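# Place the panel on the mat as pictured

## Task

Set the panel down so it lies fully on the mat, resting in the same way and facing the same direction as the 'manual' reference image shows. The mat must hold only the panel, and nothing in the scene may be tipped over.

## Robot and tools

Robot: two arms, left_arm and right_arm, each ending in a parallel two-finger gripper. A gripper's fingers extend along its own +z axis and close along its y axis. The reported hand point sits between the finger pads, about 1 cm short of the tips.

Frames: every hand pose, velocity, Hand target and wrist-camera pose is given in that arm's own base frame. The fixed camera and the table use the scene frame: origin at table-top height midway between the nominal bases, +z up, +x out over the table, left_arm on the +y side (arm names do not match image sides). Measured bases in the scene frame: left_arm at (+0.006, +0.271, +0.049) m, quat_wxyz (+1.000, 0, 0, -0.025); right_arm at (+0.010, -0.325, +0.032) m, quat_wxyz (+1.000, 0, 0, -0.022). Printed hand positions may be off by a few centimetres, more at long reach.

Command row: always 16 plain numbers, even when one arm idles: left x, y, z (metres), qw, qx, qy, qz (unit quaternion, w first), opening; then the same eight for the right arm. Positions and quaternions are absolute targets in that arm's base frame, not offsets. Opening runs from -1 (closed) to +1 (fully open, 0.094 m) and is an absolute setting. To keep an arm still, resend its last reported pose and desired opening every call; to keep an orientation, repeat the same quaternion rather than copying a drifted reading. Writing 0 for an opening is a real command, not a skip.

Tools:
- execute_actions(actions, cameras): actions is a list of up to 15 actions; each action is a list of up to 15 rows, one per 1/30 s step, and a short list repeats its final row. An action is refused for both arms if a target lies over 0.6 m from the gripper's current position along any gripper axis; the first action is checked against the latest reported state, and a malformed action voids the call. Images come only with an empty actions list or when cameras names them.
- move(target, speed, blend, opening_speed, grip_force, blocking, cameras): straight-line path to one row or through a list of up to 15 rows (same 16-number layout, no distance limit). speed in m/s, 0.002 to 4.3, default 0.25 (rotation up to twice that in rad/s). blend in m rounds corners; 0 stops at each point. opening_speed is per second on the -1..+1 scale, at least 0.2. grip_force is newtons per pad, 10 to 50, per arm or shared; it persists, and low values close slowly. blocking=false returns after about 0.5 s while the move continues; a new move replaces it. Paths ignore obstacles and the other arm, lag and overshoot at speed, and may flip the shoulder if routed near the arm's base, so route around it. The result adds a 'move:' line: done, off_target, moving, held or fault, plus limits (paced = clipped pose, held = steps withheld). Unnamed arms finished within 10 mm and 2 degrees.
- wait(seconds 0-10): lets time pass with commands held.
- stop(): brakes a running move.
- zoom_image(camera, region [x0,y0,x1,y1] pixels, max 504x504): enlarges the latest image of cam_high, cam_left_wrist or cam_right_wrist.
- show_instructions(): shows the reference image(s).
- finished_scene(scene): ends scene 1 or 2 irreversibly.

Controller behaviour: each step the commanded orientation is limited to 40 degrees from the measured one, and position is favoured if both cannot be met, so large turns need several actions; check Hand target and finish the rest next time. Friction and load can leave a gripper a few centimetres off target without any contact. Near the first joint's axis, small hand motions can swing the whole arm. Joint ranges (rad): waist ±2.880, shoulder 0 to 3.142, elbow 0 to 3.019, wrist pitch -1.693 to 1.571, wrist yaw ±1.571, wrist roll ±2.094.

Result lines: end_effector_position and end_effector_quat_wxyz per arm; grip_measured on the opening scale (reads up to ~2.5 mm wide when empty, a few mm narrower than a firmly gripped part; it tracks the command, so it will not reveal contact); Joint positions (last value = finger opening in metres); joint velocities ('within noise' when still); joint torques, which include the arm's own weight and carry offsets and noise, with numbers 3 and 4 wrapping at ±28 N m; Tool commands; MOTOR HOT or OVER-TEMPERATURE FAULT lines; the scene number at the end.

Cameras: cam_high (fixed, scene frame) and cam_left_wrist, cam_right_wrist (on the hands, own base frame), each 504x504; calibration is given per camera and is only approximate.

Avoid: dropping a carried object or releasing it while it moves; fast contacts or targets far beyond a contact point; any collision or squeeze between the two arms, including one gripper closing on the other's fingers; anything leaving the table; long holds of loads or stretched arms, which overheat motors and can make an arm collapse. To release, command an opening well above grip_measured. Loose objects may be nudged occasionally. Faster completion and smooth, low-effort motion are preferred.

Each tool is called after "Emit:" as name(argument=value, ...) on one line, values as JSON.

Reference images:

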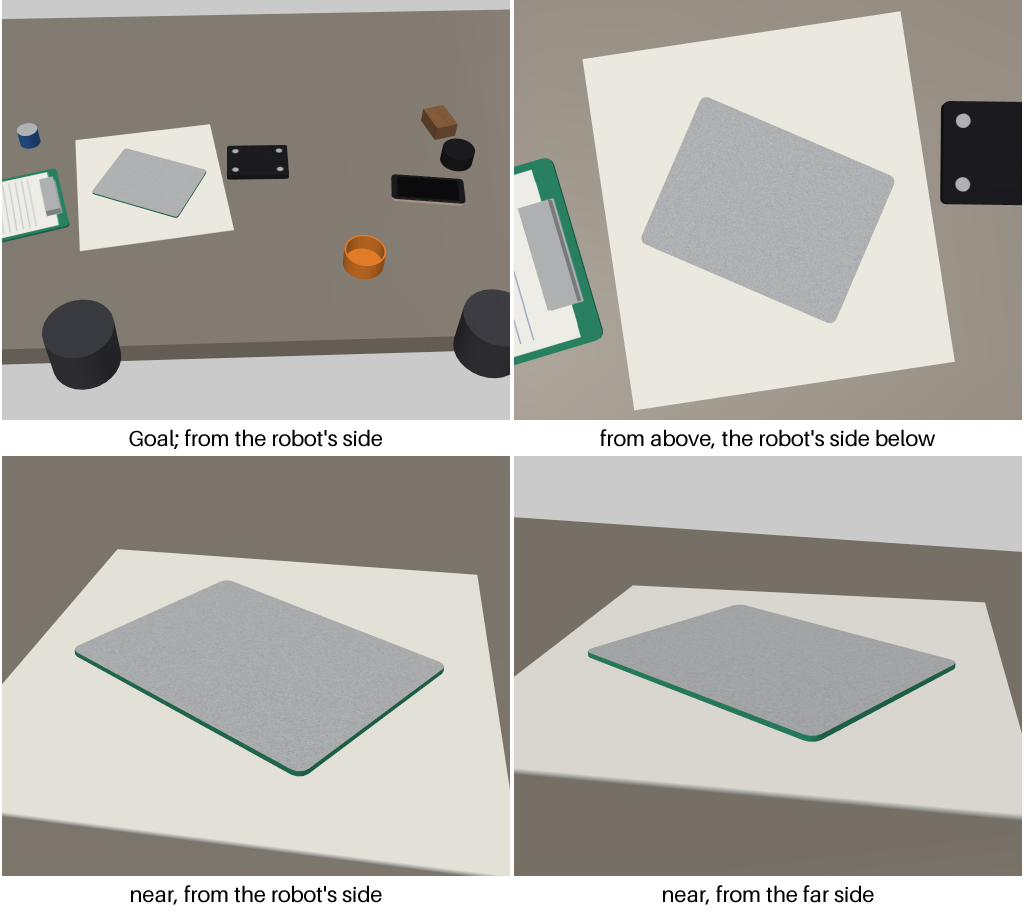

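## Session

Emit:
execute_actions(actions=[])

Scene clock: 0.00 s.
left_arm: end_effector_position=(+0.8785, -0.0565, +0.3548) grip_measured=+1.000 end_effector_quat_wxyz=(+0.704, +0.186, +0.615, +0.302) | right_arm: end_effector_position=(+0.7991, +0.3505, +0.1098) grip_measured=+1.000 end_effector_quat_wxyz=(+0.361, +0.103, +0.894, +0.242)
Joint positions: left_arm=[-0.105 2.106 1.813 0.472 -0.212 0.738 0.094] | right_arm=[0.403 2.259 1.95 -0.364 -0.057 0.66 0.094]
Joint velocities: within noise
Joint torques (N m): no reading
Heat: left arm: hottest waist 27 °C; right arm: hottest wrist roll 24 °C.
Hand target: left_arm +0.8804, -0.0567, +0.3703; +0.714, +0.181, +0.605, +0.304 | right_arm +0.8052, +0.3531, +0.1184; +0.370, +0.102, +0.890, +0.247
Tool commands: left_gripper/opening=+1.0 right_gripper/opening=+1.0

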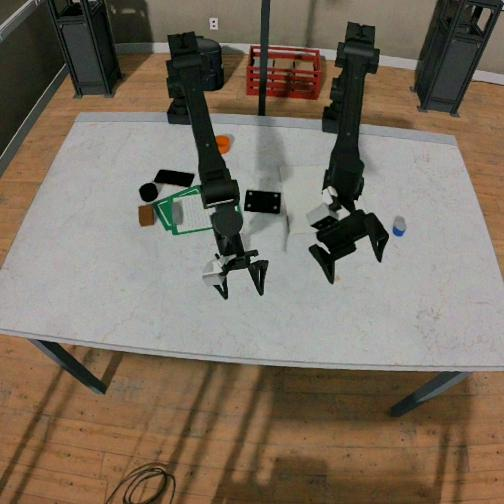

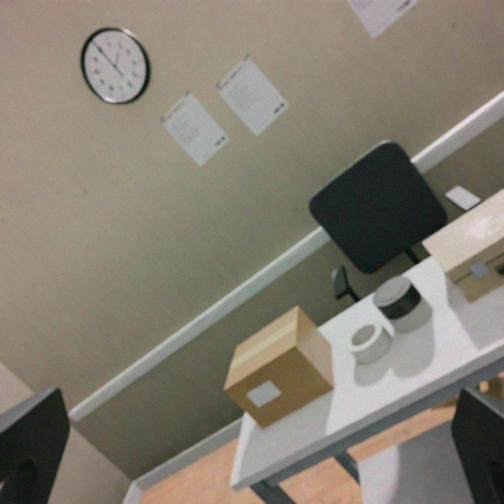

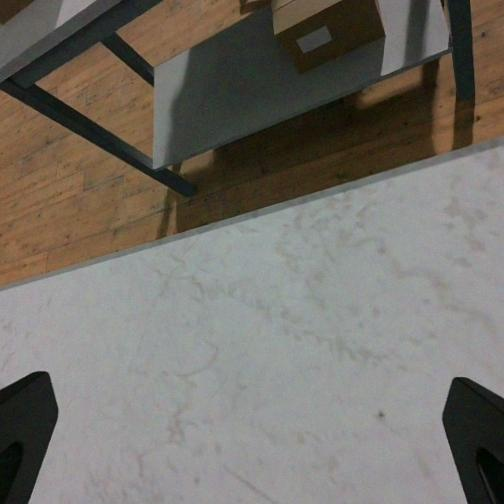

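Emit:
zoom_image(camera="cam_high", region=[120, 110, 280, 270])

Emit:
zoom_image(camera="cam_high", region=[260, 110, 430, 280])

Scaled by 3.150 from the camera's 504x504 image, which has a finer 720x720 frame.

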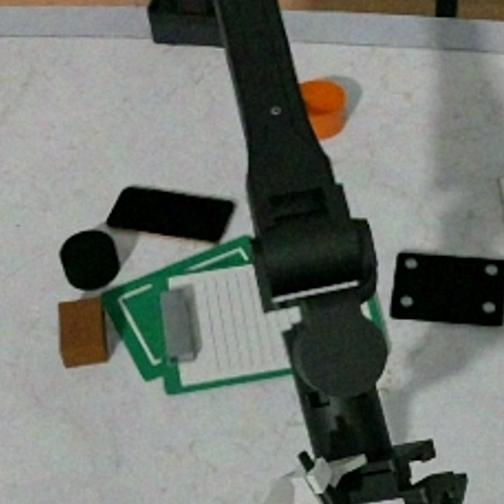

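Scaled by 2.965 from the camera's 504x504 image, which has a finer 720x720 frame.

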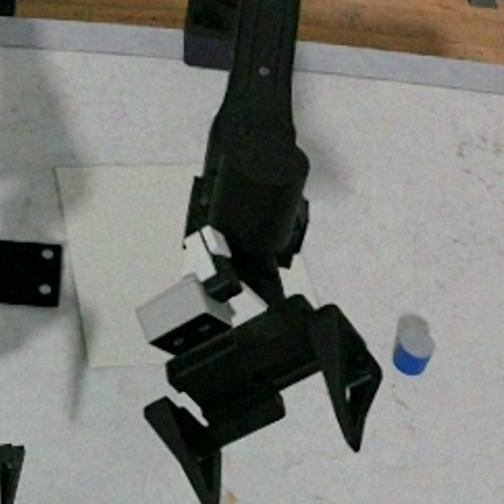

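Emit:
move(target=[0.25, -0.03, 0.33, 0.4578, 0.1158, 0.8794, -0.0603, 1.0, 0.25, 0.03, 0.33, 0.4578, -0.1158, 0.8794, 0.0603, 1.0], speed=0.45, cameras=["all"])

Scene clock: 13.03 s.
left_arm: end_effector_position=(+0.2517, -0.0341, +0.3162) grip_measured=+1.000 end_effector_quat_wxyz=(+0.449, +0.115, +0.884, -0.068) | right_arm: end_effector_position=(+0.2508, +0.0325, +0.3092) grip_measured=+1.000 end_effector_quat_wxyz=(+0.444, -0.112, +0.887, +0.067)
Joint positions: left_arm=[0.045 0.39 0.727 -0.992 0.261 0.174 0.094] | right_arm=[-0.043 0.386 0.713 -0.991 -0.254 -0.169 0.094]
Joint torques (N m): left_arm=[1.2 -0.85 13.97 1.17 0.17 0.13] | right_arm=[-2.49 2.37 12.08 1.07 -0.29 -0.2]
Heat: left arm: hottest waist 26 °C; right arm: hottest shoulder 24 °C.
Hand target: left_arm +0.2499, -0.0303, +0.3297; +0.458, +0.116, +0.879, -0.060 | right_arm +0.2497, +0.0303, +0.3296; +0.458, -0.116, +0.879, +0.060
Off the commanded pose: left_arm 0.015 m, 1 deg | right_arm 0.021 m, 2 deg.
move: off_target (left_arm, right_arm)
camera_calibration:
cam_left_wrist: T_world_to_cam=[[-0.267431, -0.963553, -0.00675026, 0.0397075], [-0.837901, 0.236004, -0.492162, 0.414986], [0.475818, -0.125963, -0.870477, 0.238155], [0, 0, 0, 1]] pos_world=[0.245018, -0.0296794, 0.411817]
cam_right_wrist: T_world_to_cam=[[0.278244, -0.960503, -0.00380681, -0.0388794], [-0.8506, -0.244562, -0.465477, 0.403964], [0.446161, 0.132754, -0.885052, 0.248813], [0, 0, 0, 1]] pos_world=[0.243419, 0.0284194, 0.4081]

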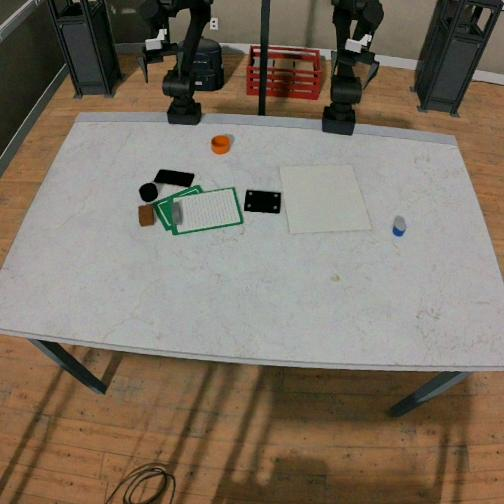

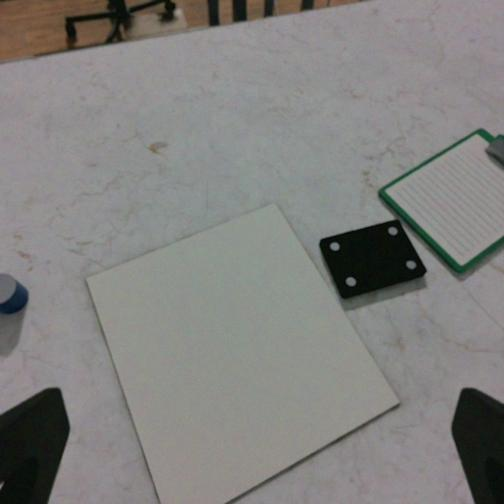

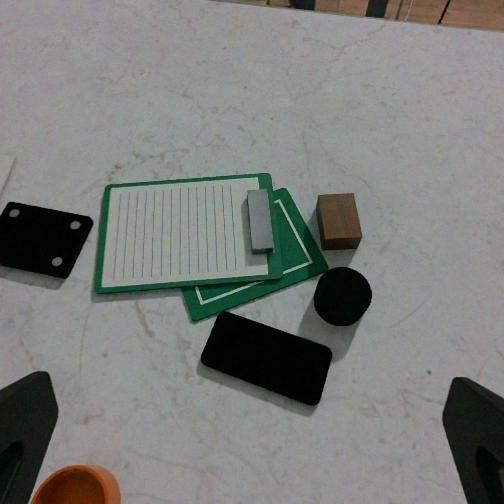

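Emit:
zoom_image(camera="cam_right_wrist", region=[80, 150, 400, 410])

Emit:
zoom_image(camera="cam_high", region=[130, 130, 400, 260])

Scaled by 1.575 from the camera's 504x504 image, which has a finer 720x720 frame.

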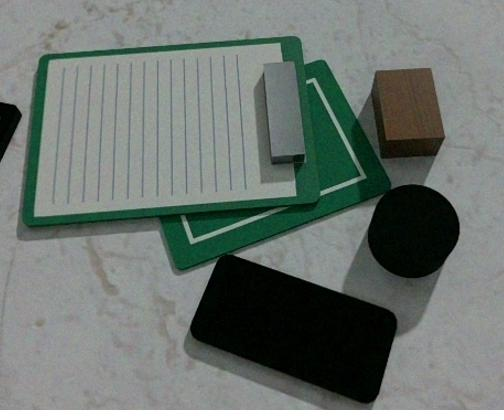

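Scaled by 1.867 from the camera's 504x504 image, which has a finer 720x720 frame.

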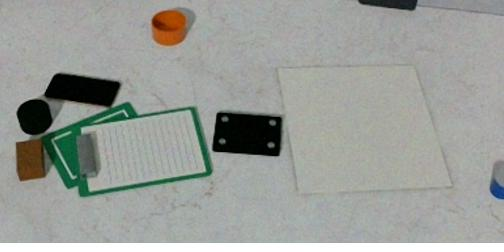

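Emit:
move(target=[0.25, -0.03, 0.33, 0.4578, 0.1158, 0.8794, -0.0603, 1.0, 0.499, 0.091, 0.10, 0.0, -0.182, 0.983, 0.0, 0.2], speed=0.4, cameras=["cam_right_wrist", "cam_high"])

Scene clock: 123.17 s.
left_arm: end_effector_position=(+0.2517, -0.0341, +0.3162) grip_measured=+1.000 end_effector_quat_wxyz=(+0.449, +0.115, +0.884, -0.068) | right_arm: end_effector_position=(+0.4861, +0.0845, +0.0930) grip_measured=+0.202 end_effector_quat_wxyz=(-0.007, -0.170, +0.985, +0.001)
Joint positions: left_arm=[0.045 0.39 0.727 -0.992 0.261 0.174 0.094] | right_arm=[0.172 1.725 1.312 -1.172 -0.002 -0.17 0.056]
Joint torques (N m): left_arm=[1.26 -0.79 13.97 1.17 0.16 0.14] | right_arm=[-0.32 -12.81 10.62 -0.46 -0.02 -0.24]
Heat: left arm: hottest elbow 35 °C; right arm: hottest elbow 39 °C.
Hand target: left_arm +0.2499, -0.0303, +0.3297; +0.458, +0.116, +0.879, -0.060 | right_arm +0.4985, +0.0910, +0.1001; +0.000, -0.182, +0.983, +0.000
Off the commanded pose: left_arm 0.015 m, 1 deg | right_arm 0.016 m, 2 deg.
move: off_target (left_arm, right_arm)
camera_calibration:
cam_right_wrist: T_world_to_cam=[[0.359647, -0.933006, -0.0124323, -0.0964235], [-0.833879, -0.327358, 0.444391, 0.430465], [-0.418689, -0.149457, -0.895747, 0.390845], [0, 0, 0, 1]] pos_world=[0.557277, 0.109367, 0.157605]
Images, in order (width x height): cam_high 504x504, cam_right_wrist 504x504.

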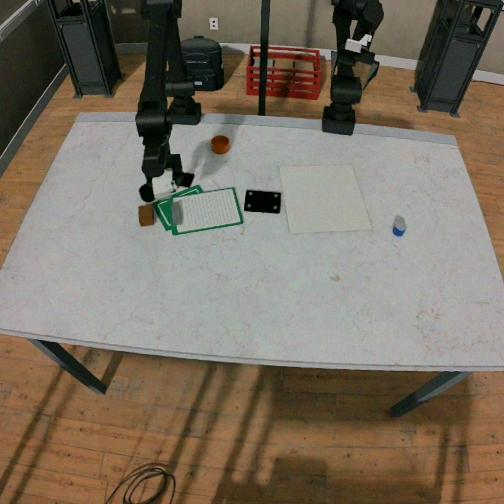

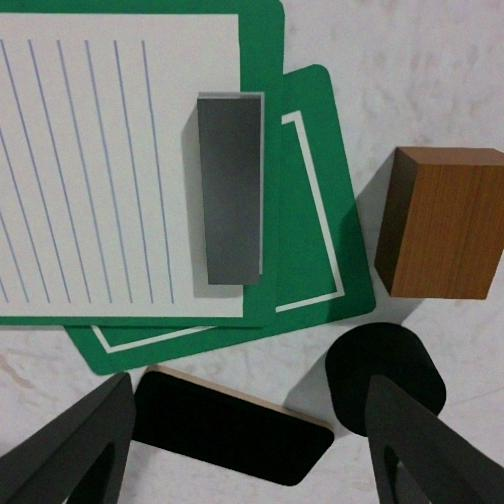

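Emit:
move(target=[[0.25, -0.03, 0.33, 0.4578, 0.1158, 0.8794, -0.0603, 1.0, 0.518, 0.106, 0.06, 0.0, -0.182, 0.983, 0.0, 0.2], [0.25, -0.03, 0.33, 0.4578, 0.1158, 0.8794, -0.0603, 1.0, 0.518, 0.106, 0.002, 0.0, -0.182, 0.983, 0.0, -0.6]], speed=[0.25, 0.12], opening_speed=1.5, blend=[0.01, 0], cameras=["cam_right_wrist"])

Scene clock: 126.60 s.
left_arm: end_effector_position=(+0.2517, -0.0341, +0.3162) grip_measured=+1.000 end_effector_quat_wxyz=(+0.449, +0.115, +0.884, -0.068) | right_arm: end_effector_position=(+0.5202, +0.1029, +0.0153) grip_measured=-0.598 end_effector_quat_wxyz=(+0.007, -0.182, +0.983, +0.001)
Joint positions: left_arm=[0.045 0.39 0.727 -0.992 0.261 0.174 0.094] | right_arm=[0.195 1.889 1.32 -0.987 -0.002 -0.17 0.019]
Joint torques (N m): left_arm=[1.32 -0.79 13.97 1.18 0.17 0.13] | right_arm=[-0.85 -13.92 6.2 0.55 -0.06 0.05]
Heat: left arm: hottest elbow 35 °C; right arm: hottest elbow 38 °C.
Hand target: left_arm +0.2499, -0.0303, +0.3297; +0.458, +0.116, +0.879, -0.060 | right_arm +0.5176, +0.1059, +0.0022; +0.000, -0.182, +0.983, +0.000
Off the commanded pose: left_arm 0.015 m, 1 deg | right_arm 0.014 m, 1 deg.
move: off_target (left_arm, right_arm); target 2's new opening was sent with right_arm's hand 0.014 m and 1 deg from that target
camera_calibration:
cam_right_wrist: T_world_to_cam=[[0.381553, -0.924325, -0.00632841, -0.104848], [-0.838364, -0.348936, 0.418794, 0.504406], [-0.38931, -0.154487, -0.908059, 0.323735], [0, 0, 0, 1]] pos_world=[0.588915, 0.129105, 0.0820642]
Images, in order (width x height): cam_right_wrist 504x504.

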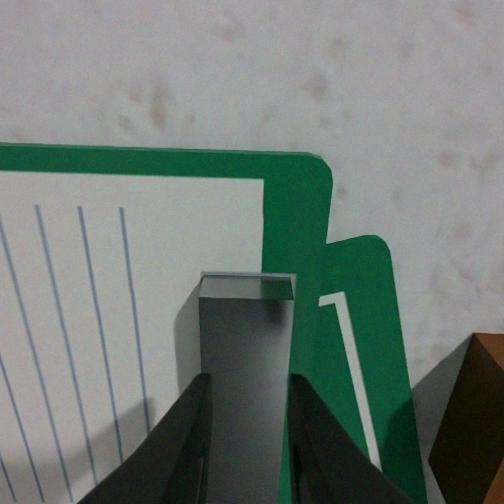

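Emit:
move(target=[[0.25, -0.03, 0.33, 0.4578, 0.1158, 0.8794, -0.0603, 1.0, 0.517, 0.108, 0.01, 0.0, -0.182, 0.983, 0.0, 0.0], [0.25, -0.03, 0.33, 0.4578, 0.1158, 0.8794, -0.0603, 1.0, 0.517, 0.108, -0.02, 0.0, -0.182, 0.983, 0.0, 0.0]], speed=0.1, blend=[0.01, 0], cameras=["cam_right_wrist"])

Scene clock: 130.87 s.
left_arm: end_effector_position=(+0.2517, -0.0341, +0.3162) grip_measured=+1.000 end_effector_quat_wxyz=(+0.449, +0.115, +0.884, -0.068) | right_arm: end_effector_position=(+0.5185, +0.1035, -0.0089) grip_measured=-0.002 end_effector_quat_wxyz=(+0.005, -0.183, +0.983, +0.001)
Joint positions: left_arm=[0.045 0.39 0.727 -0.992 0.261 0.174 0.094] | right_arm=[0.197 1.924 1.299 -0.936 -0.002 -0.17 0.047]
Joint torques (N m): left_arm=[1.32 -0.85 13.98 1.16 0.16 0.13] | right_arm=[-0.21 -13.98 6.19 0.5 -0.06 0.06]
Heat: left arm: hottest elbow 35 °C; right arm: hottest elbow 37 °C.
Hand target: left_arm +0.2499, -0.0303, +0.3297; +0.458, +0.116, +0.879, -0.060 | right_arm +0.5168, +0.1078, -0.0199; +0.000, -0.182, +0.983, +0.000
Off the commanded pose: left_arm 0.015 m, 1 deg | right_arm 0.012 m, 1 deg.
move: off_target (left_arm, right_arm); blend cut to 0 m at target 1
camera_calibration:
cam_right_wrist: T_world_to_cam=[[0.383187, -0.923642, -0.00730721, -0.10472], [-0.835657, -0.350034, 0.423265, 0.512121], [-0.393503, -0.156083, -0.905976, 0.30352], [0, 0, 0, 1]] pos_world=[0.587521, 0.12991, 0.057454]
Images, in order (width x height): cam_right_wrist 504x504.

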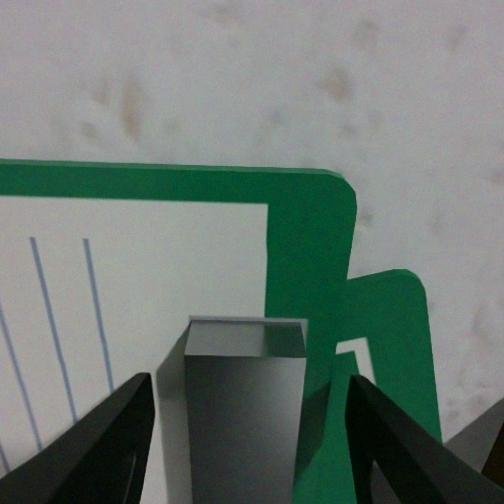

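Emit:
move(target=[[0.25, -0.03, 0.33, 0.4578, 0.1158, 0.8794, -0.0603, 1.0, 0.517, 0.107, -0.029, 0.0, -0.182, 0.983, 0.0, 0.0], [0.25, -0.03, 0.33, 0.4578, 0.1158, 0.8794, -0.0603, 1.0, 0.517, 0.107, -0.029, 0.0, -0.182, 0.983, 0.0, -0.9]], speed=0.1, opening_speed=1.5, cameras=["cam_right_wrist"])

Scene clock: 132.93 s.
left_arm: end_effector_position=(+0.2517, -0.0341, +0.3162) grip_measured=+1.000 end_effector_quat_wxyz=(+0.449, +0.115, +0.884, -0.068) | right_arm: end_effector_position=(+0.5220, +0.1057, -0.0121) grip_measured=-0.503 end_effector_quat_wxyz=(+0.012, -0.184, +0.983, +0.001)
Joint positions: left_arm=[0.045 0.39 0.727 -0.992 0.261 0.174 0.094] | right_arm=[0.2 1.93 1.298 -0.916 -0.002 -0.169 0.023]
Joint torques (N m): left_arm=[1.32 -0.79 13.97 1.17 0.16 0.13] | right_arm=[-0.73 -13.8 5.7 0.46 -0.03 0.05]
Heat: left arm: hottest elbow 35 °C; right arm: hottest elbow 37 °C.
Hand target: left_arm +0.2499, -0.0303, +0.3297; +0.458, +0.116, +0.879, -0.060 | right_arm +0.5165, +0.1069, -0.0287; +0.000, -0.182, +0.983, +0.000
Off the commanded pose: left_arm 0.015 m, 1 deg | right_arm 0.018 m, 1 deg.
move: off_target (left_arm, right_arm); target 2's new opening was sent with right_arm's hand 0.018 m and 1 deg from that target
camera_calibration:
cam_right_wrist: T_world_to_cam=[[0.385439, -0.922721, -0.00471051, -0.10534], [-0.840313, -0.353116, 0.411319, 0.519701], [-0.381196, -0.15458, -0.911479, 0.295608], [0, 0, 0, 1]] pos_world=[0.589998, 0.13201, 0.0551812]
Images, in order (width x height): cam_right_wrist 504x504.

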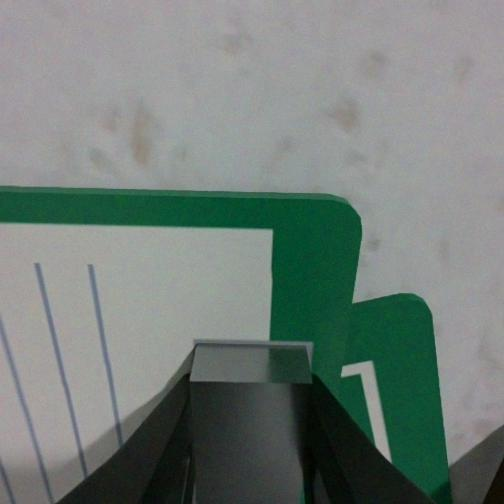

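Emit:
move(target=[[0.35, -0.1, 0.30, 0.0, -0.333, 0.943, 0.0, 0.9, 0.517, 0.107, 0.045, 0.0, -0.182, 0.983, 0.0, -0.9], [0.50, -0.20, 0.25, 0.0, -0.333, 0.943, 0.0, 0.9, 0.775, 0.155, 0.045, 0.0, 0.0, 1.0, 0.0, -0.9], [0.50, -0.20, 0.25, 0.0, -0.333, 0.943, 0.0, 0.9, 0.775, 0.155, -0.028, 0.0, 0.0, 1.0, 0.0, -0.9]], speed=[0.25, 0.25, 0.08], blend=[0.02, 0.0, 0.0], cameras=["all"])

Scene clock: 140.30 s.
left_arm: end_effector_position=(+0.4895, -0.1875, +0.2383) grip_measured=+0.903 end_effector_quat_wxyz=(-0.013, -0.332, +0.943, +0.011) | right_arm: end_effector_position=(+0.7677, +0.1552, -0.0091) grip_measured=-0.503 end_effector_quat_wxyz=(+0.006, -0.008, +1.000, +0.001)
Joint positions: left_arm=[-0.365 1.735 1.717 -1.587 0.001 -1.042 0.089] | right_arm=[0.2 2.783 2.887 -1.662 0 0.185 0.023]
Joint torques (N m): left_arm=[-1.49 -16.26 14.86 -0.08 -0.11 -0.14] | right_arm=[-1.38 -21.77 11.3 0.5 -0.08 0.12]
Heat: left arm: hottest elbow 37 °C; right arm: hottest elbow 36 °C.
Hand target: left_arm +0.4992, -0.1997, +0.2499; +0.000, -0.333, +0.943, +0.000 | right_arm +0.7731, +0.1547, -0.0277; +0.011, +0.000, +1.000, +0.002
Off the commanded pose: left_arm 0.020 m, 2 deg | right_arm 0.020 m, 1 deg.
elbow stopped short (right arm): the move would have taken joint 3 (elbow) straighter than the controller allows.
move: off_target (left_arm, right_arm)
camera_calibration:
cam_left_wrist: T_world_to_cam=[[0.609717, -0.791603, -0.0401131, -0.434217], [-0.704312, -0.564308, 0.430698, 0.17677], [-0.363578, -0.234352, -0.901604, 0.435861], [0, 0, 0, 1]] pos_world=[0.54772, -0.14183, 0.299422]
cam_right_wrist: T_world_to_cam=[[0.0416156, -0.999086, -0.00971613, 0.121496], [-0.905884, -0.041832, 0.421456, 0.744505], [-0.421477, -0.00873746, -0.906797, 0.408089], [0, 0, 0, 1]] pos_world=[0.841379, 0.156095, 0.0574581]

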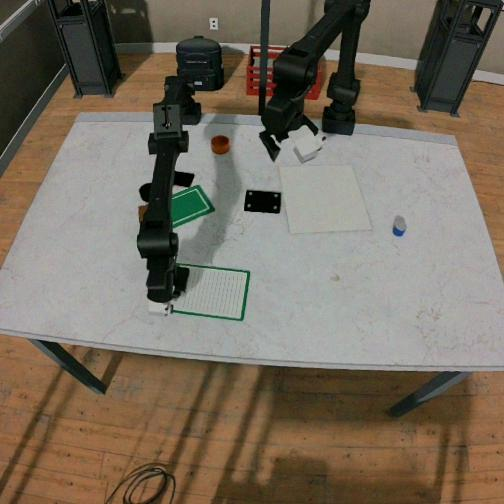

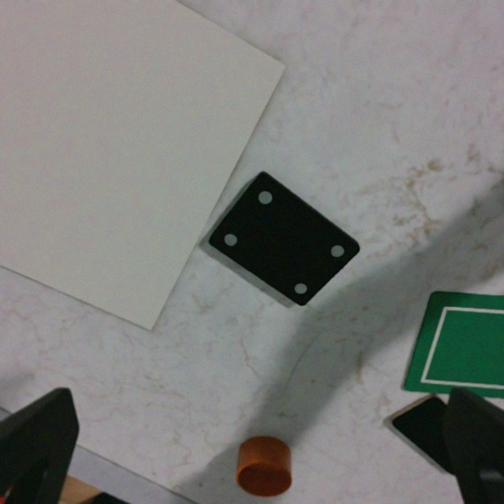

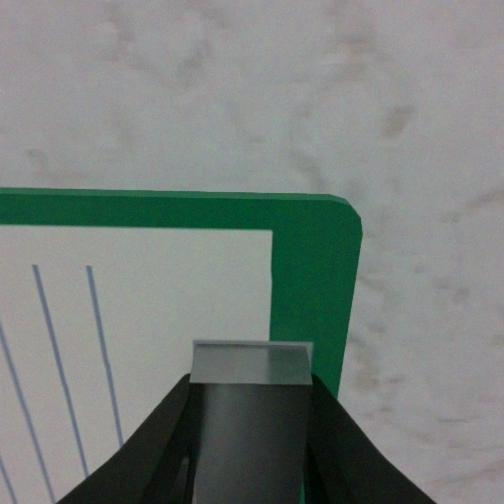

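Emit:
move(target=[[0.50, -0.20, 0.25, 0.0, -0.333, 0.943, 0.0, 0.9, 0.767, 0.155, -0.02, 0.0, 0.0, 1.0, 0.0, 0.2], [0.50, -0.20, 0.25, 0.0, -0.333, 0.943, 0.0, 0.9, 0.70, 0.13, 0.13, 0.0, 0.0, 1.0, 0.0, 0.2], [0.50, -0.20, 0.25, 0.0, -0.333, 0.943, 0.0, 0.9, 0.36, 0.0, 0.12, 0.3987, -0.3003, 0.8551, 0.14, 0.2]], speed=[0.1, 0.25, 0.4], blend=[0.0, 0.03, 0.0], cameras=["all"])

Scene clock: 145.60 s.
left_arm: end_effector_position=(+0.4895, -0.1875, +0.2383) grip_measured=+0.903 end_effector_quat_wxyz=(-0.013, -0.332, +0.943, +0.011) | right_arm: end_effector_position=(+0.3591, +0.0033, +0.1186) grip_measured=+0.198 end_effector_quat_wxyz=(+0.392, -0.296, +0.858, +0.147)
Joint positions: left_arm=[-0.365 1.735 1.717 -1.587 0.001 -1.042 0.089] | right_arm=[-0.304 1.089 0.526 -0.439 -0.692 -0.757 0.056]
Joint torques (N m): left_arm=[-1.49 -16.32 14.87 -0.09 -0.11 -0.14] | right_arm=[-2.2 -4.78 7.28 1.51 -0.59 -0.24]
Heat: left arm: hottest elbow 40 °C; right arm: hottest elbow 36 °C.
Hand target: left_arm +0.4992, -0.1997, +0.2499; +0.000, -0.333, +0.943, +0.000 | right_arm +0.3600, +0.0000, +0.1200; +0.399, -0.300, +0.855, +0.140
Off the commanded pose: left_arm 0.020 m, 2 deg | right_arm 0.004 m, 1 deg.
move: off_target (left_arm)
camera_calibration:
cam_left_wrist: T_world_to_cam=[[0.609717, -0.791603, -0.0401131, -0.434217], [-0.704312, -0.564308, 0.430698, 0.17677], [-0.363578, -0.234352, -0.901604, 0.435861], [0, 0, 0, 1]] pos_world=[0.54772, -0.14183, 0.299422]
cam_right_wrist: T_world_to_cam=[[0.640651, -0.767813, -0.00541408, -0.228409], [-0.703235, -0.583908, -0.405602, 0.341398], [0.308265, 0.263657, -0.914034, 0.088134], [0, 0, 0, 1]] pos_world=[0.359245, 0.000732816, 0.217793]

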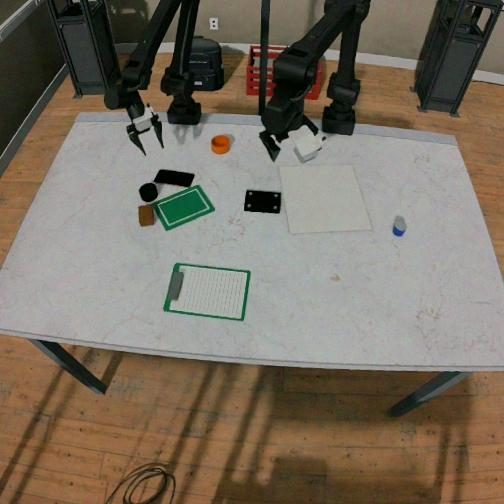

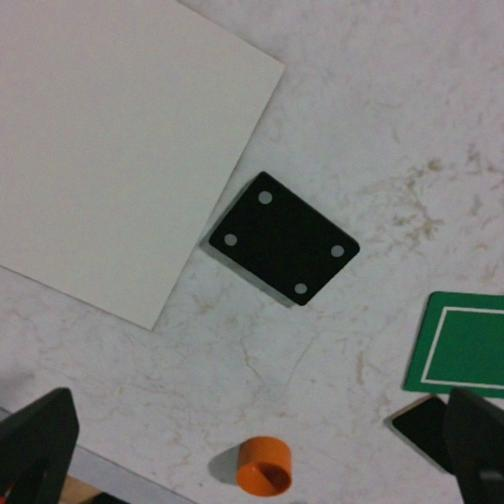

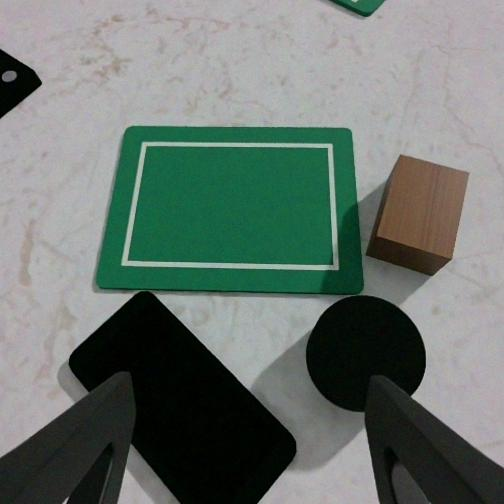

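Emit:
move(target=[[0.56, -0.38, 0.12, -0.2200, -0.3246, 0.9166, -0.0779, 0.9, 0.385, 0.040, 0.05, 0.2443, -0.3192, 0.9116, 0.0855, -0.15], [0.5955, -0.416, 0.03, -0.2200, -0.3246, 0.9166, -0.0779, 0.9, 0.388, 0.043, 0.0, 0.2443, -0.3192, 0.9116, 0.0855, -0.15]], speed=[0.35, 0.15], blend=[0.03, 0.0], cameras=["all"])

Scene clock: 152.93 s.
left_arm: end_effector_position=(+0.5949, -0.4022, +0.0226) grip_measured=+0.903 end_effector_quat_wxyz=(-0.217, -0.329, +0.915, -0.082) | right_arm: end_effector_position=(+0.3847, +0.0394, +0.0033) grip_measured=-0.148 end_effector_quat_wxyz=(+0.244, -0.322, +0.911, +0.084)
Joint positions: left_arm=[-0.492 2.562 2.481 -1.673 0.434 -1.141 0.089] | right_arm=[-0.045 1.446 0.573 -0.288 -0.333 -0.653 0.04]
Joint torques (N m): left_arm=[-1.61 -25.17 14.31 -0.96 0.26 -0.14] | right_arm=[-0.15 -6.36 5.97 1.59 -0.26 0.12]
Heat: left arm: hottest elbow 42 °C; right arm: hottest elbow 34 °C.
Hand target: left_arm +0.5946, -0.4156, +0.0299; -0.213, -0.327, +0.917, -0.086 | right_arm +0.3880, +0.0430, +0.0002; +0.244, -0.319, +0.912, +0.085
Off the commanded pose: left_arm 0.016 m, 1 deg | right_arm 0.006 m, 0 deg.
joint sent to its limit (left arm) — joint 4 (wrist pitch), lower limit. The joint targets still meet the commanded pose.
move: off_target (left_arm)
camera_calibration:
cam_left_wrist: T_world_to_cam=[[0.619144, -0.785255, 0.00598817, -0.681207], [-0.493945, -0.383506, 0.780347, 0.162438], [-0.610474, -0.486105, -0.625318, 0.26882], [0, 0, 0, 1]] pos_world=[0.666108, -0.341951, 0.0454194]
cam_right_wrist: T_world_to_cam=[[0.647318, -0.762148, 0.0104836, -0.220575], [-0.759552, -0.646141, -0.0747109, 0.356732], [0.0637147, 0.0403989, -0.99715, 0.0685064], [0, 0, 0, 1]] pos_world=[0.409374, 0.0596206, 0.0972754]

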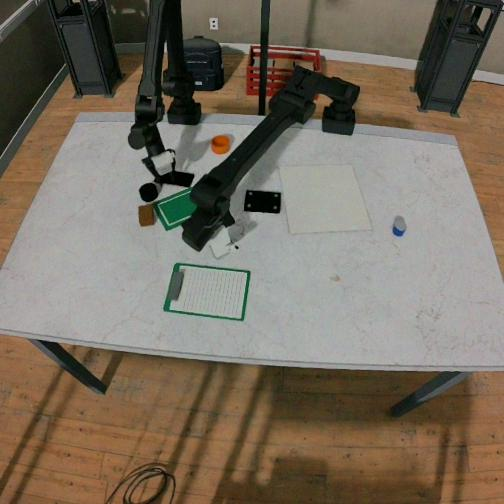

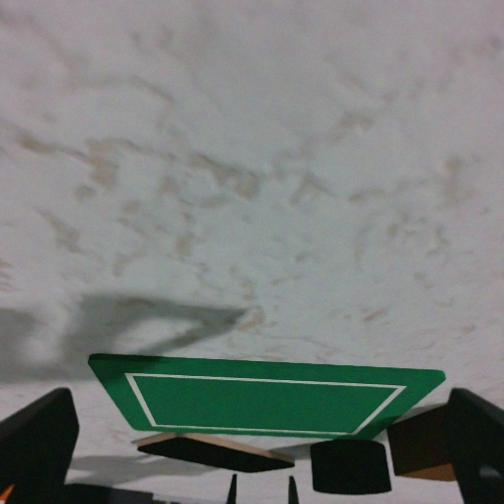

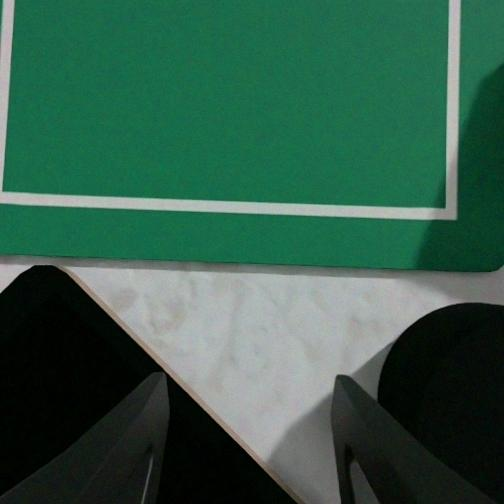

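Emit:
move(target=[0.5965, -0.418, -0.046, -0.2200, -0.3246, 0.9166, -0.0779, 0.9, 0.388, 0.043, -0.033, 0.2443, -0.3192, 0.9116, 0.0855, -0.15], speed=0.06, cameras=["cam_left_wrist", "cam_right_wrist"])

Scene clock: 155.60 s.
left_arm: end_effector_position=(+0.6007, -0.4063, -0.0196) grip_measured=+0.903 end_effector_quat_wxyz=(-0.217, -0.328, +0.915, -0.085) | right_arm: end_effector_position=(+0.3955, +0.0392, -0.0184) grip_measured=-0.148 end_effector_quat_wxyz=(+0.258, -0.322, +0.907, +0.080)
Joint positions: left_arm=[-0.492 2.619 2.481 -1.61 0.438 -1.142 0.089] | right_arm=[-0.045 1.531 0.564 -0.163 -0.335 -0.651 0.04]
Joint torques (N m): left_arm=[-1.67 -22.71 11.59 0.38 0.08 -0.06] | right_arm=[-0.38 -5.6 4.07 1.51 -0.16 0.09]
Heat: left arm: hottest elbow 42 °C; right arm: hottest elbow 34 °C.
Hand target: left_arm +0.5954, -0.4170, -0.0455; -0.220, -0.325, +0.917, -0.078 | right_arm +0.3875, +0.0428, -0.0323; +0.244, -0.319, +0.912, +0.085
Off the commanded pose: left_arm 0.029 m, 1 deg | right_arm 0.017 m, 2 deg.
move: off_target (left_arm, right_arm)
camera_calibration:
cam_left_wrist: T_world_to_cam=[[0.619653, -0.784773, 0.0127228, -0.687686], [-0.496011, -0.378982, 0.781246, 0.199663], [-0.608279, -0.490412, -0.624093, 0.240925], [0, 0, 0, 1]] pos_world=[0.671711, -0.345856, 0.00312263]
cam_right_wrist: T_world_to_cam=[[0.645554, -0.763159, 0.02915, -0.226427], [-0.757883, -0.644865, -0.0988024, 0.362001], [0.0941997, 0.0416899, -0.99468, 0.034214], [0, 0, 0, 1]] pos_world=[0.417302, 0.0592161, 0.0763989]
Images, in order (width x height): cam_left_wrist 504x504, cam_right_wrist 504x504.

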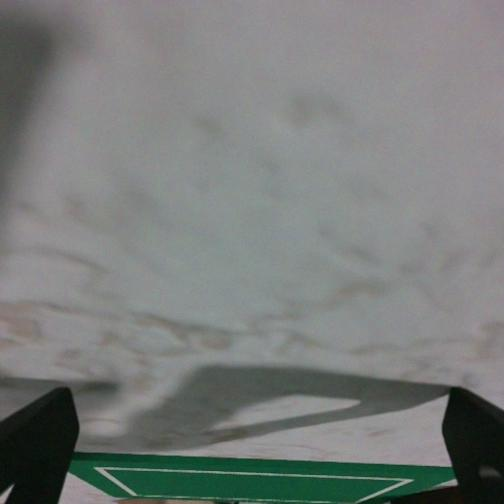

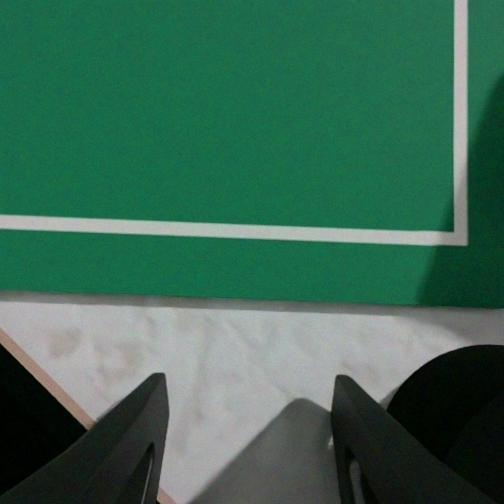

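Emit:
move(target=[0.5965, -0.418, -0.046, -0.2200, -0.3246, 0.9166, -0.0779, 0.9, 0.386, 0.0435, -0.048, 0.2443, -0.3192, 0.9116, 0.0855, -0.15], speed=0.06, cameras=["cam_right_wrist"])

Scene clock: 157.13 s.
left_arm: end_effector_position=(+0.6014, -0.4067, -0.0197) grip_measured=+0.903 end_effector_quat_wxyz=(-0.216, -0.328, +0.916, -0.086) | right_arm: end_effector_position=(+0.4007, +0.0409, -0.0190) grip_measured=-0.148 end_effector_quat_wxyz=(+0.276, -0.321, +0.902, +0.079)
Joint positions: left_arm=[-0.492 2.619 2.481 -1.607 0.438 -1.142 0.089] | right_arm=[-0.045 1.542 0.555 -0.106 -0.347 -0.644 0.04]
Joint torques (N m): left_arm=[-1.61 -22.65 11.63 0.24 0.08 -0.06] | right_arm=[-0.67 -3.49 3.58 1.55 0.27 0.01]
Heat: left arm: hottest elbow 42 °C; right arm: hottest elbow 33 °C.
Hand target: left_arm +0.5955, -0.4171, -0.0455; -0.220, -0.325, +0.917, -0.078 | right_arm +0.3841, +0.0431, -0.0455; +0.244, -0.319, +0.912, +0.085
Off the commanded pose: left_arm 0.029 m, 1 deg | right_arm 0.033 m, 4 deg.
move: off_target (left_arm, right_arm)
camera_calibration:
cam_right_wrist: T_world_to_cam=[[0.643555, -0.764229, 0.0423262, -0.227412], [-0.754572, -0.642749, -0.132268, 0.364984], [0.128288, 0.0531836, -0.99031, 0.0190128], [0, 0, 0, 1]] pos_world=[0.41932, 0.0597872, 0.0767298]
Images, in order (width x height): cam_right_wrist 504x504.

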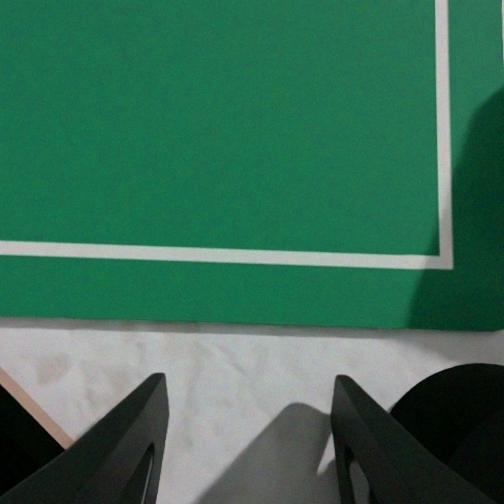

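Emit:
move(target=[0.5965, -0.418, -0.046, -0.2200, -0.3246, 0.9166, -0.0779, 0.9, 0.440, 0.075, -0.034, 0.2443, -0.3192, 0.9116, 0.0855, -0.15], speed=0.08, cameras=["cam_left_wrist", "cam_right_wrist"])

Scene clock: 159.73 s.
left_arm: end_effector_position=(+0.6014, -0.4067, -0.0197) grip_measured=+0.903 end_effector_quat_wxyz=(-0.216, -0.328, +0.916, -0.086) | right_arm: end_effector_position=(+0.4390, +0.0681, -0.0181) grip_measured=-0.149 end_effector_quat_wxyz=(+0.266, -0.320, +0.906, +0.079)
Joint positions: left_arm=[-0.492 2.619 2.481 -1.607 0.438 -1.142 0.089] | right_arm=[0.039 1.619 0.669 -0.14 -0.301 -0.566 0.04]
Joint torques (N m): left_arm=[-1.73 -22.65 11.64 0.24 0.07 -0.07] | right_arm=[0.44 -5.48 7.1 0.2 -0.01 0.13]
Heat: left arm: hottest elbow 42 °C; right arm: hottest elbow 33 °C.
Hand target: left_arm +0.5955, -0.4171, -0.0455; -0.220, -0.325, +0.917, -0.078 | right_arm +0.4390, +0.0747, -0.0334; +0.244, -0.319, +0.912, +0.085
Off the commanded pose: left_arm 0.029 m, 1 deg | right_arm 0.017 m, 3 deg.
move: off_target (left_arm, right_arm)
camera_calibration:
cam_left_wrist: T_world_to_cam=[[0.619616, -0.784745, 0.0158569, -0.688271], [-0.498366, -0.37773, 0.780353, 0.201868], [-0.606388, -0.491422, -0.625138, 0.239525], [0, 0, 0, 1]] pos_world=[0.672313, -0.346157, 0.00312193]
cam_right_wrist: T_world_to_cam=[[0.641777, -0.766134, 0.0340709, -0.230456], [-0.759238, -0.641006, -0.112558, 0.413757], [0.108074, 0.0463691, -0.993061, 0.0228472], [0, 0, 0, 1]] pos_world=[0.459572, 0.0876007, 0.077112]
Images, in order (width x height): cam_left_wrist 504x504, cam_right_wrist 504x504.

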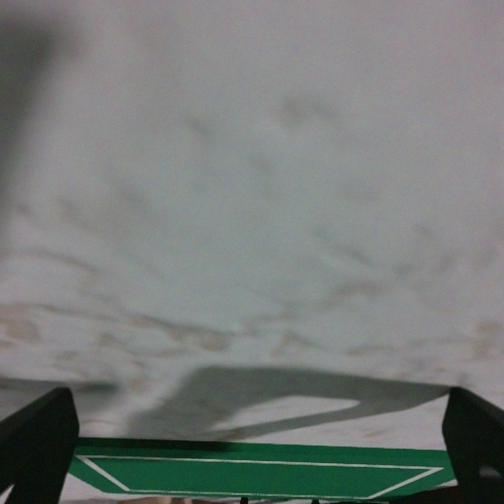

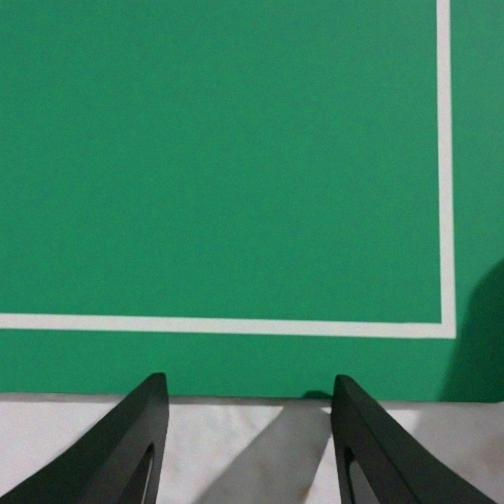

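Emit:
move(target=[[0.5965, -0.418, 0.01, 0.0, -0.3338, 0.9426, 0.0, 0.9, 0.43, 0.062, 0.02, 0.2443, -0.3192, 0.9116, 0.0855, -0.15], [0.602, -0.418, 0.0, 0.0, -0.3338, 0.9426, 0.0, 0.9, 0.420, 0.053, 0.02, 0.0, -0.3305, 0.9438, 0.0, -0.15], [0.602, -0.418, -0.040, 0.0, -0.3338, 0.9426, 0.0, 0.9, 0.420, 0.053, -0.032, 0.0, -0.3305, 0.9438, 0.0, -0.15]], speed=[0.1, 0.15, 0.06], blend=[0.01, 0.01, 0], cameras=["cam_left_wrist", "cam_right_wrist"])

Scene clock: 170.93 s.
left_arm: end_effector_position=(+0.6072, -0.4121, -0.0195) grip_measured=+0.903 end_effector_quat_wxyz=(+0.004, -0.333, +0.943, -0.007) | right_arm: end_effector_position=(+0.4188, +0.0491, -0.0208) grip_measured=-0.149 end_effector_quat_wxyz=(+0.004, -0.333, +0.943, +0.000)
Joint positions: left_arm=[-0.595 2.458 2.224 -1.321 0.002 -1.274 0.089] | right_arm=[0.117 1.724 0.949 -0.788 -0.001 -0.561 0.04]
Joint torques (N m): left_arm=[-1.14 -23 10.03 0.61 -0.2 -0.11] | right_arm=[-0.62 -9.58 5.74 0.8 -0.09 0.09]
Heat: left arm: hottest elbow 41 °C; right arm: hottest elbow 32 °C.
Hand target: left_arm +0.6016, -0.4175, -0.0398; +0.000, -0.334, +0.943, +0.000 | right_arm +0.4197, +0.0529, -0.0317; +0.000, -0.331, +0.944, +0.000
Off the commanded pose: left_arm 0.022 m, 1 deg | right_arm 0.012 m, 1 deg.
move: off_target (left_arm, right_arm)
camera_calibration:
cam_left_wrist: T_world_to_cam=[[0.611446, -0.791272, 0.00464743, -0.69417], [-0.722413, -0.55582, 0.411319, 0.258097], [-0.322882, -0.254857, -0.911479, 0.160347], [0, 0, 0, 1]] pos_world=[0.662674, -0.364956, 0.0432184]
cam_right_wrist: T_world_to_cam=[[0.64766, -0.761918, -0.00408419, -0.235534], [-0.688189, -0.587271, 0.42604, 0.364643], [-0.327006, -0.273118, -0.904695, 0.222906], [0, 0, 0, 1]] pos_world=[0.476381, 0.0955661, 0.0453476]
Images, in order (width x height): cam_left_wrist 504x504, cam_right_wrist 504x504.

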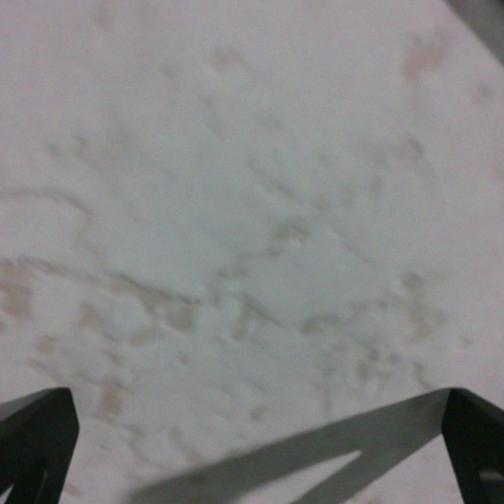

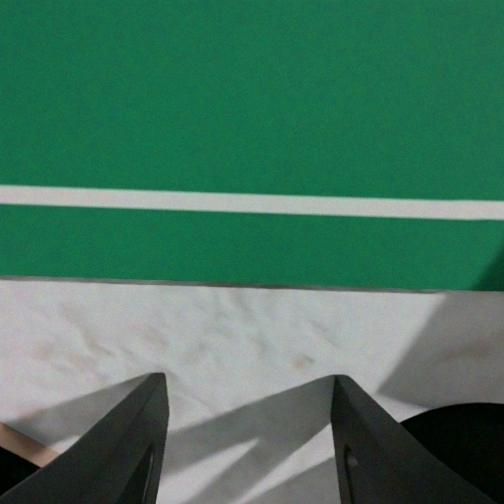

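Emit:
move(target=[0.602, -0.418, -0.040, 0.0, -0.3338, 0.9426, 0.0, 0.9, 0.468, 0.0915, -0.033, 0.0, -0.3305, 0.9438, 0.0, -0.15], speed=0.08, cameras=["all"])

Scene clock: 172.93 s.
left_arm: end_effector_position=(+0.6072, -0.4121, -0.0195) grip_measured=+0.903 end_effector_quat_wxyz=(+0.004, -0.333, +0.943, -0.007) | right_arm: end_effector_position=(+0.4577, +0.0808, -0.0205) grip_measured=-0.149 end_effector_quat_wxyz=(+0.004, -0.334, +0.943, -0.003)
Joint positions: left_arm=[-0.595 2.458 2.224 -1.321 0.002 -1.274 0.089] | right_arm=[0.177 1.811 1.082 -0.833 0.004 -0.504 0.04]
Joint torques (N m): left_arm=[-1.14 -23.12 10.04 0.59 -0.2 -0.11] | right_arm=[0.15 -9.35 8.42 0.31 -0.28 0.2]
Heat: left arm: hottest elbow 40 °C; right arm: hottest elbow 32 °C.
Hand target: left_arm +0.6016, -0.4175, -0.0398; +0.000, -0.334, +0.943, +0.000 | right_arm +0.4672, +0.0913, -0.0326; +0.000, -0.331, +0.944, +0.000
Off the commanded pose: left_arm 0.022 m, 1 deg | right_arm 0.019 m, 1 deg.
move: off_target (left_arm, right_arm)
camera_calibration:
cam_left_wrist: T_world_to_cam=[[0.611446, -0.791272, 0.00464743, -0.69417], [-0.722413, -0.55582, 0.411319, 0.258097], [-0.322882, -0.254857, -0.911479, 0.160347], [0, 0, 0, 1]] pos_world=[0.662674, -0.364956, 0.0432184]
cam_right_wrist: T_world_to_cam=[[0.649963, -0.759965, -0.0000124429, -0.237673], [-0.686882, -0.587465, 0.427877, 0.409416], [-0.325179, -0.278096, -0.903837, 0.244099], [0, 0, 0, 1]] pos_world=[0.515075, 0.127778, 0.0454432]

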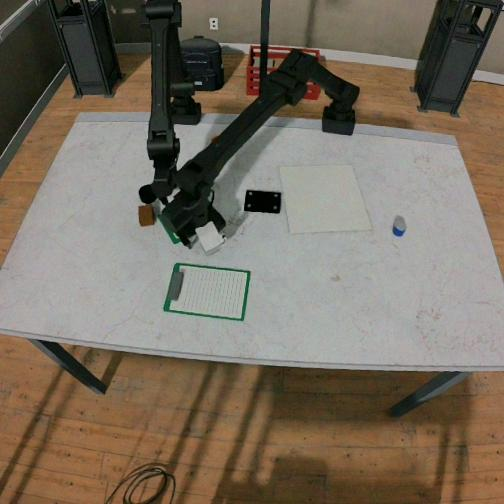

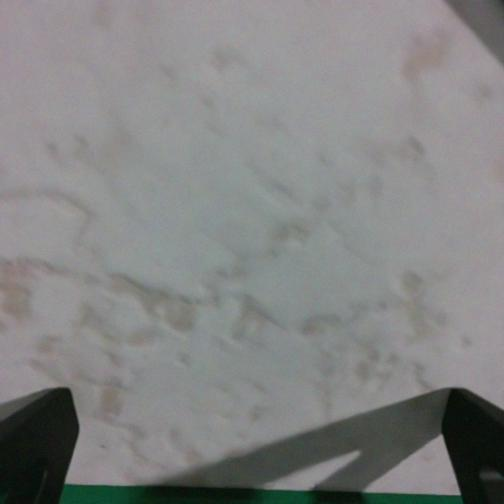

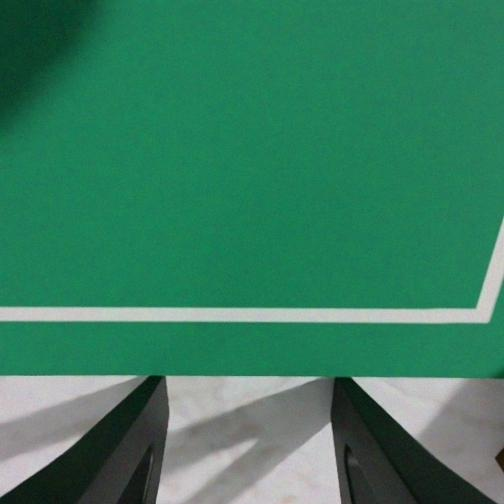

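Emit:
move(target=[[0.602, -0.418, -0.040, 0.0, -0.3338, 0.9426, 0.0, 0.9, 0.452, 0.076, -0.026, 0.0, -0.3305, 0.9438, 0.0, 0.4], [0.602, -0.418, -0.040, 0.0, -0.3338, 0.9426, 0.0, 0.9, 0.432, 0.099, -0.030, 0.0, -0.3305, 0.9438, 0.0, 0.4], [0.602, -0.418, -0.040, 0.0, -0.3338, 0.9426, 0.0, 0.9, 0.468, 0.1277, -0.032, 0.0, -0.3305, 0.9438, 0.0, 0.4]], speed=[0.1, 0.1, 0.07], blend=[0.004, 0.004, 0.0], cameras=["cam_left_wrist", "cam_right_wrist"])

Scene clock: 176.73 s.
left_arm: end_effector_position=(+0.6072, -0.4121, -0.0195) grip_measured=+0.903 end_effector_quat_wxyz=(+0.004, -0.333, +0.943, -0.007) | right_arm: end_effector_position=(+0.4429, +0.1016, -0.0203) grip_measured=+0.398 end_effector_quat_wxyz=(+0.007, -0.334, +0.943, -0.003)
Joint positions: left_arm=[-0.595 2.458 2.224 -1.321 0.002 -1.274 0.089] | right_arm=[0.228 1.787 1.044 -0.814 0.003 -0.453 0.066]
Joint velocities: left_arm=[0.005 -0.005 -0.012 0.007 0.154 -0.037 -0.001] | right_arm=[within noise]
Joint torques (N m): left_arm=[-1.2 -23.12 10.03 0.59 -0.2 -0.11] | right_arm=[-1.32 -13.33 5.93 -0.01 -0.21 -0.05]
Heat: left arm: hottest elbow 40 °C; right arm: hottest elbow 32 °C.
Hand target: left_arm +0.6016, -0.4175, -0.0398; +0.000, -0.334, +0.943, +0.000 | right_arm +0.4430, +0.1017, -0.0204; +0.008, -0.334, +0.942, -0.002
Off the commanded pose: left_arm 0.022 m, 1 deg | right_arm 0.038 m, 1 deg.
move: held (right_arm; a check stopped the path), off_target (left_arm); path passed 2 of 3 targets; blend cut to 0 m at target 1; limits=held
pose unreachable (right arm): on one or more control steps of this call, first in action 0 (counted from 0), this arm could not follow its commanded pose, so it was not sent that pose on those steps. It may still have moved: this result reports where it is.
cause: moving toward the commanded pose would bring a part of the arm too close to another arm (this arm's wrist (the part past joint 4) and the left arm's wrist (the part past joint 4), at the place that arm is still heading or pushing toward).
camera_calibration:
cam_left_wrist: T_world_to_cam=[[0.611446, -0.791272, 0.00464743, -0.69417], [-0.722413, -0.55582, 0.411319, 0.258097], [-0.322882, -0.254857, -0.911479, 0.160347], [0, 0, 0, 1]] pos_world=[0.662674, -0.364956, 0.0432184]
cam_right_wrist: T_world_to_cam=[[0.64939, -0.760451, 0.00255497, -0.211819], [-0.690175, -0.58796, 0.421854, 0.412819], [-0.319298, -0.275711, -0.90666, 0.24239], [0, 0, 0, 1]] pos_world=[0.499866, 0.148473, 0.0461571]
Images, in order (width x height): cam_left_wrist 504x504, cam_right_wrist 504x504.

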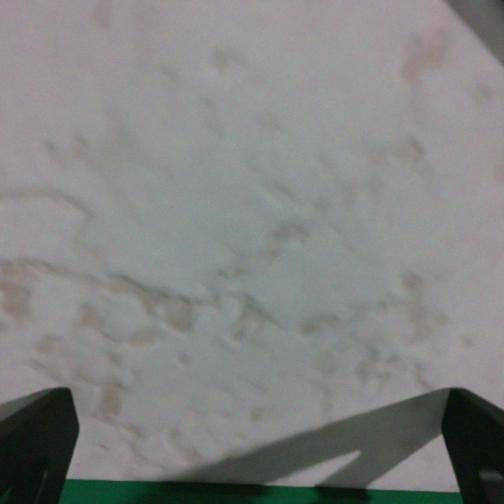

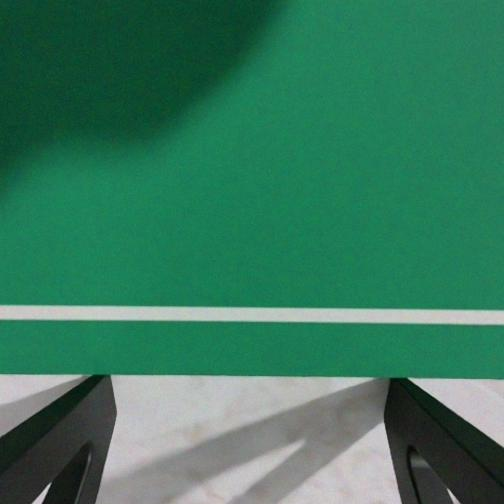

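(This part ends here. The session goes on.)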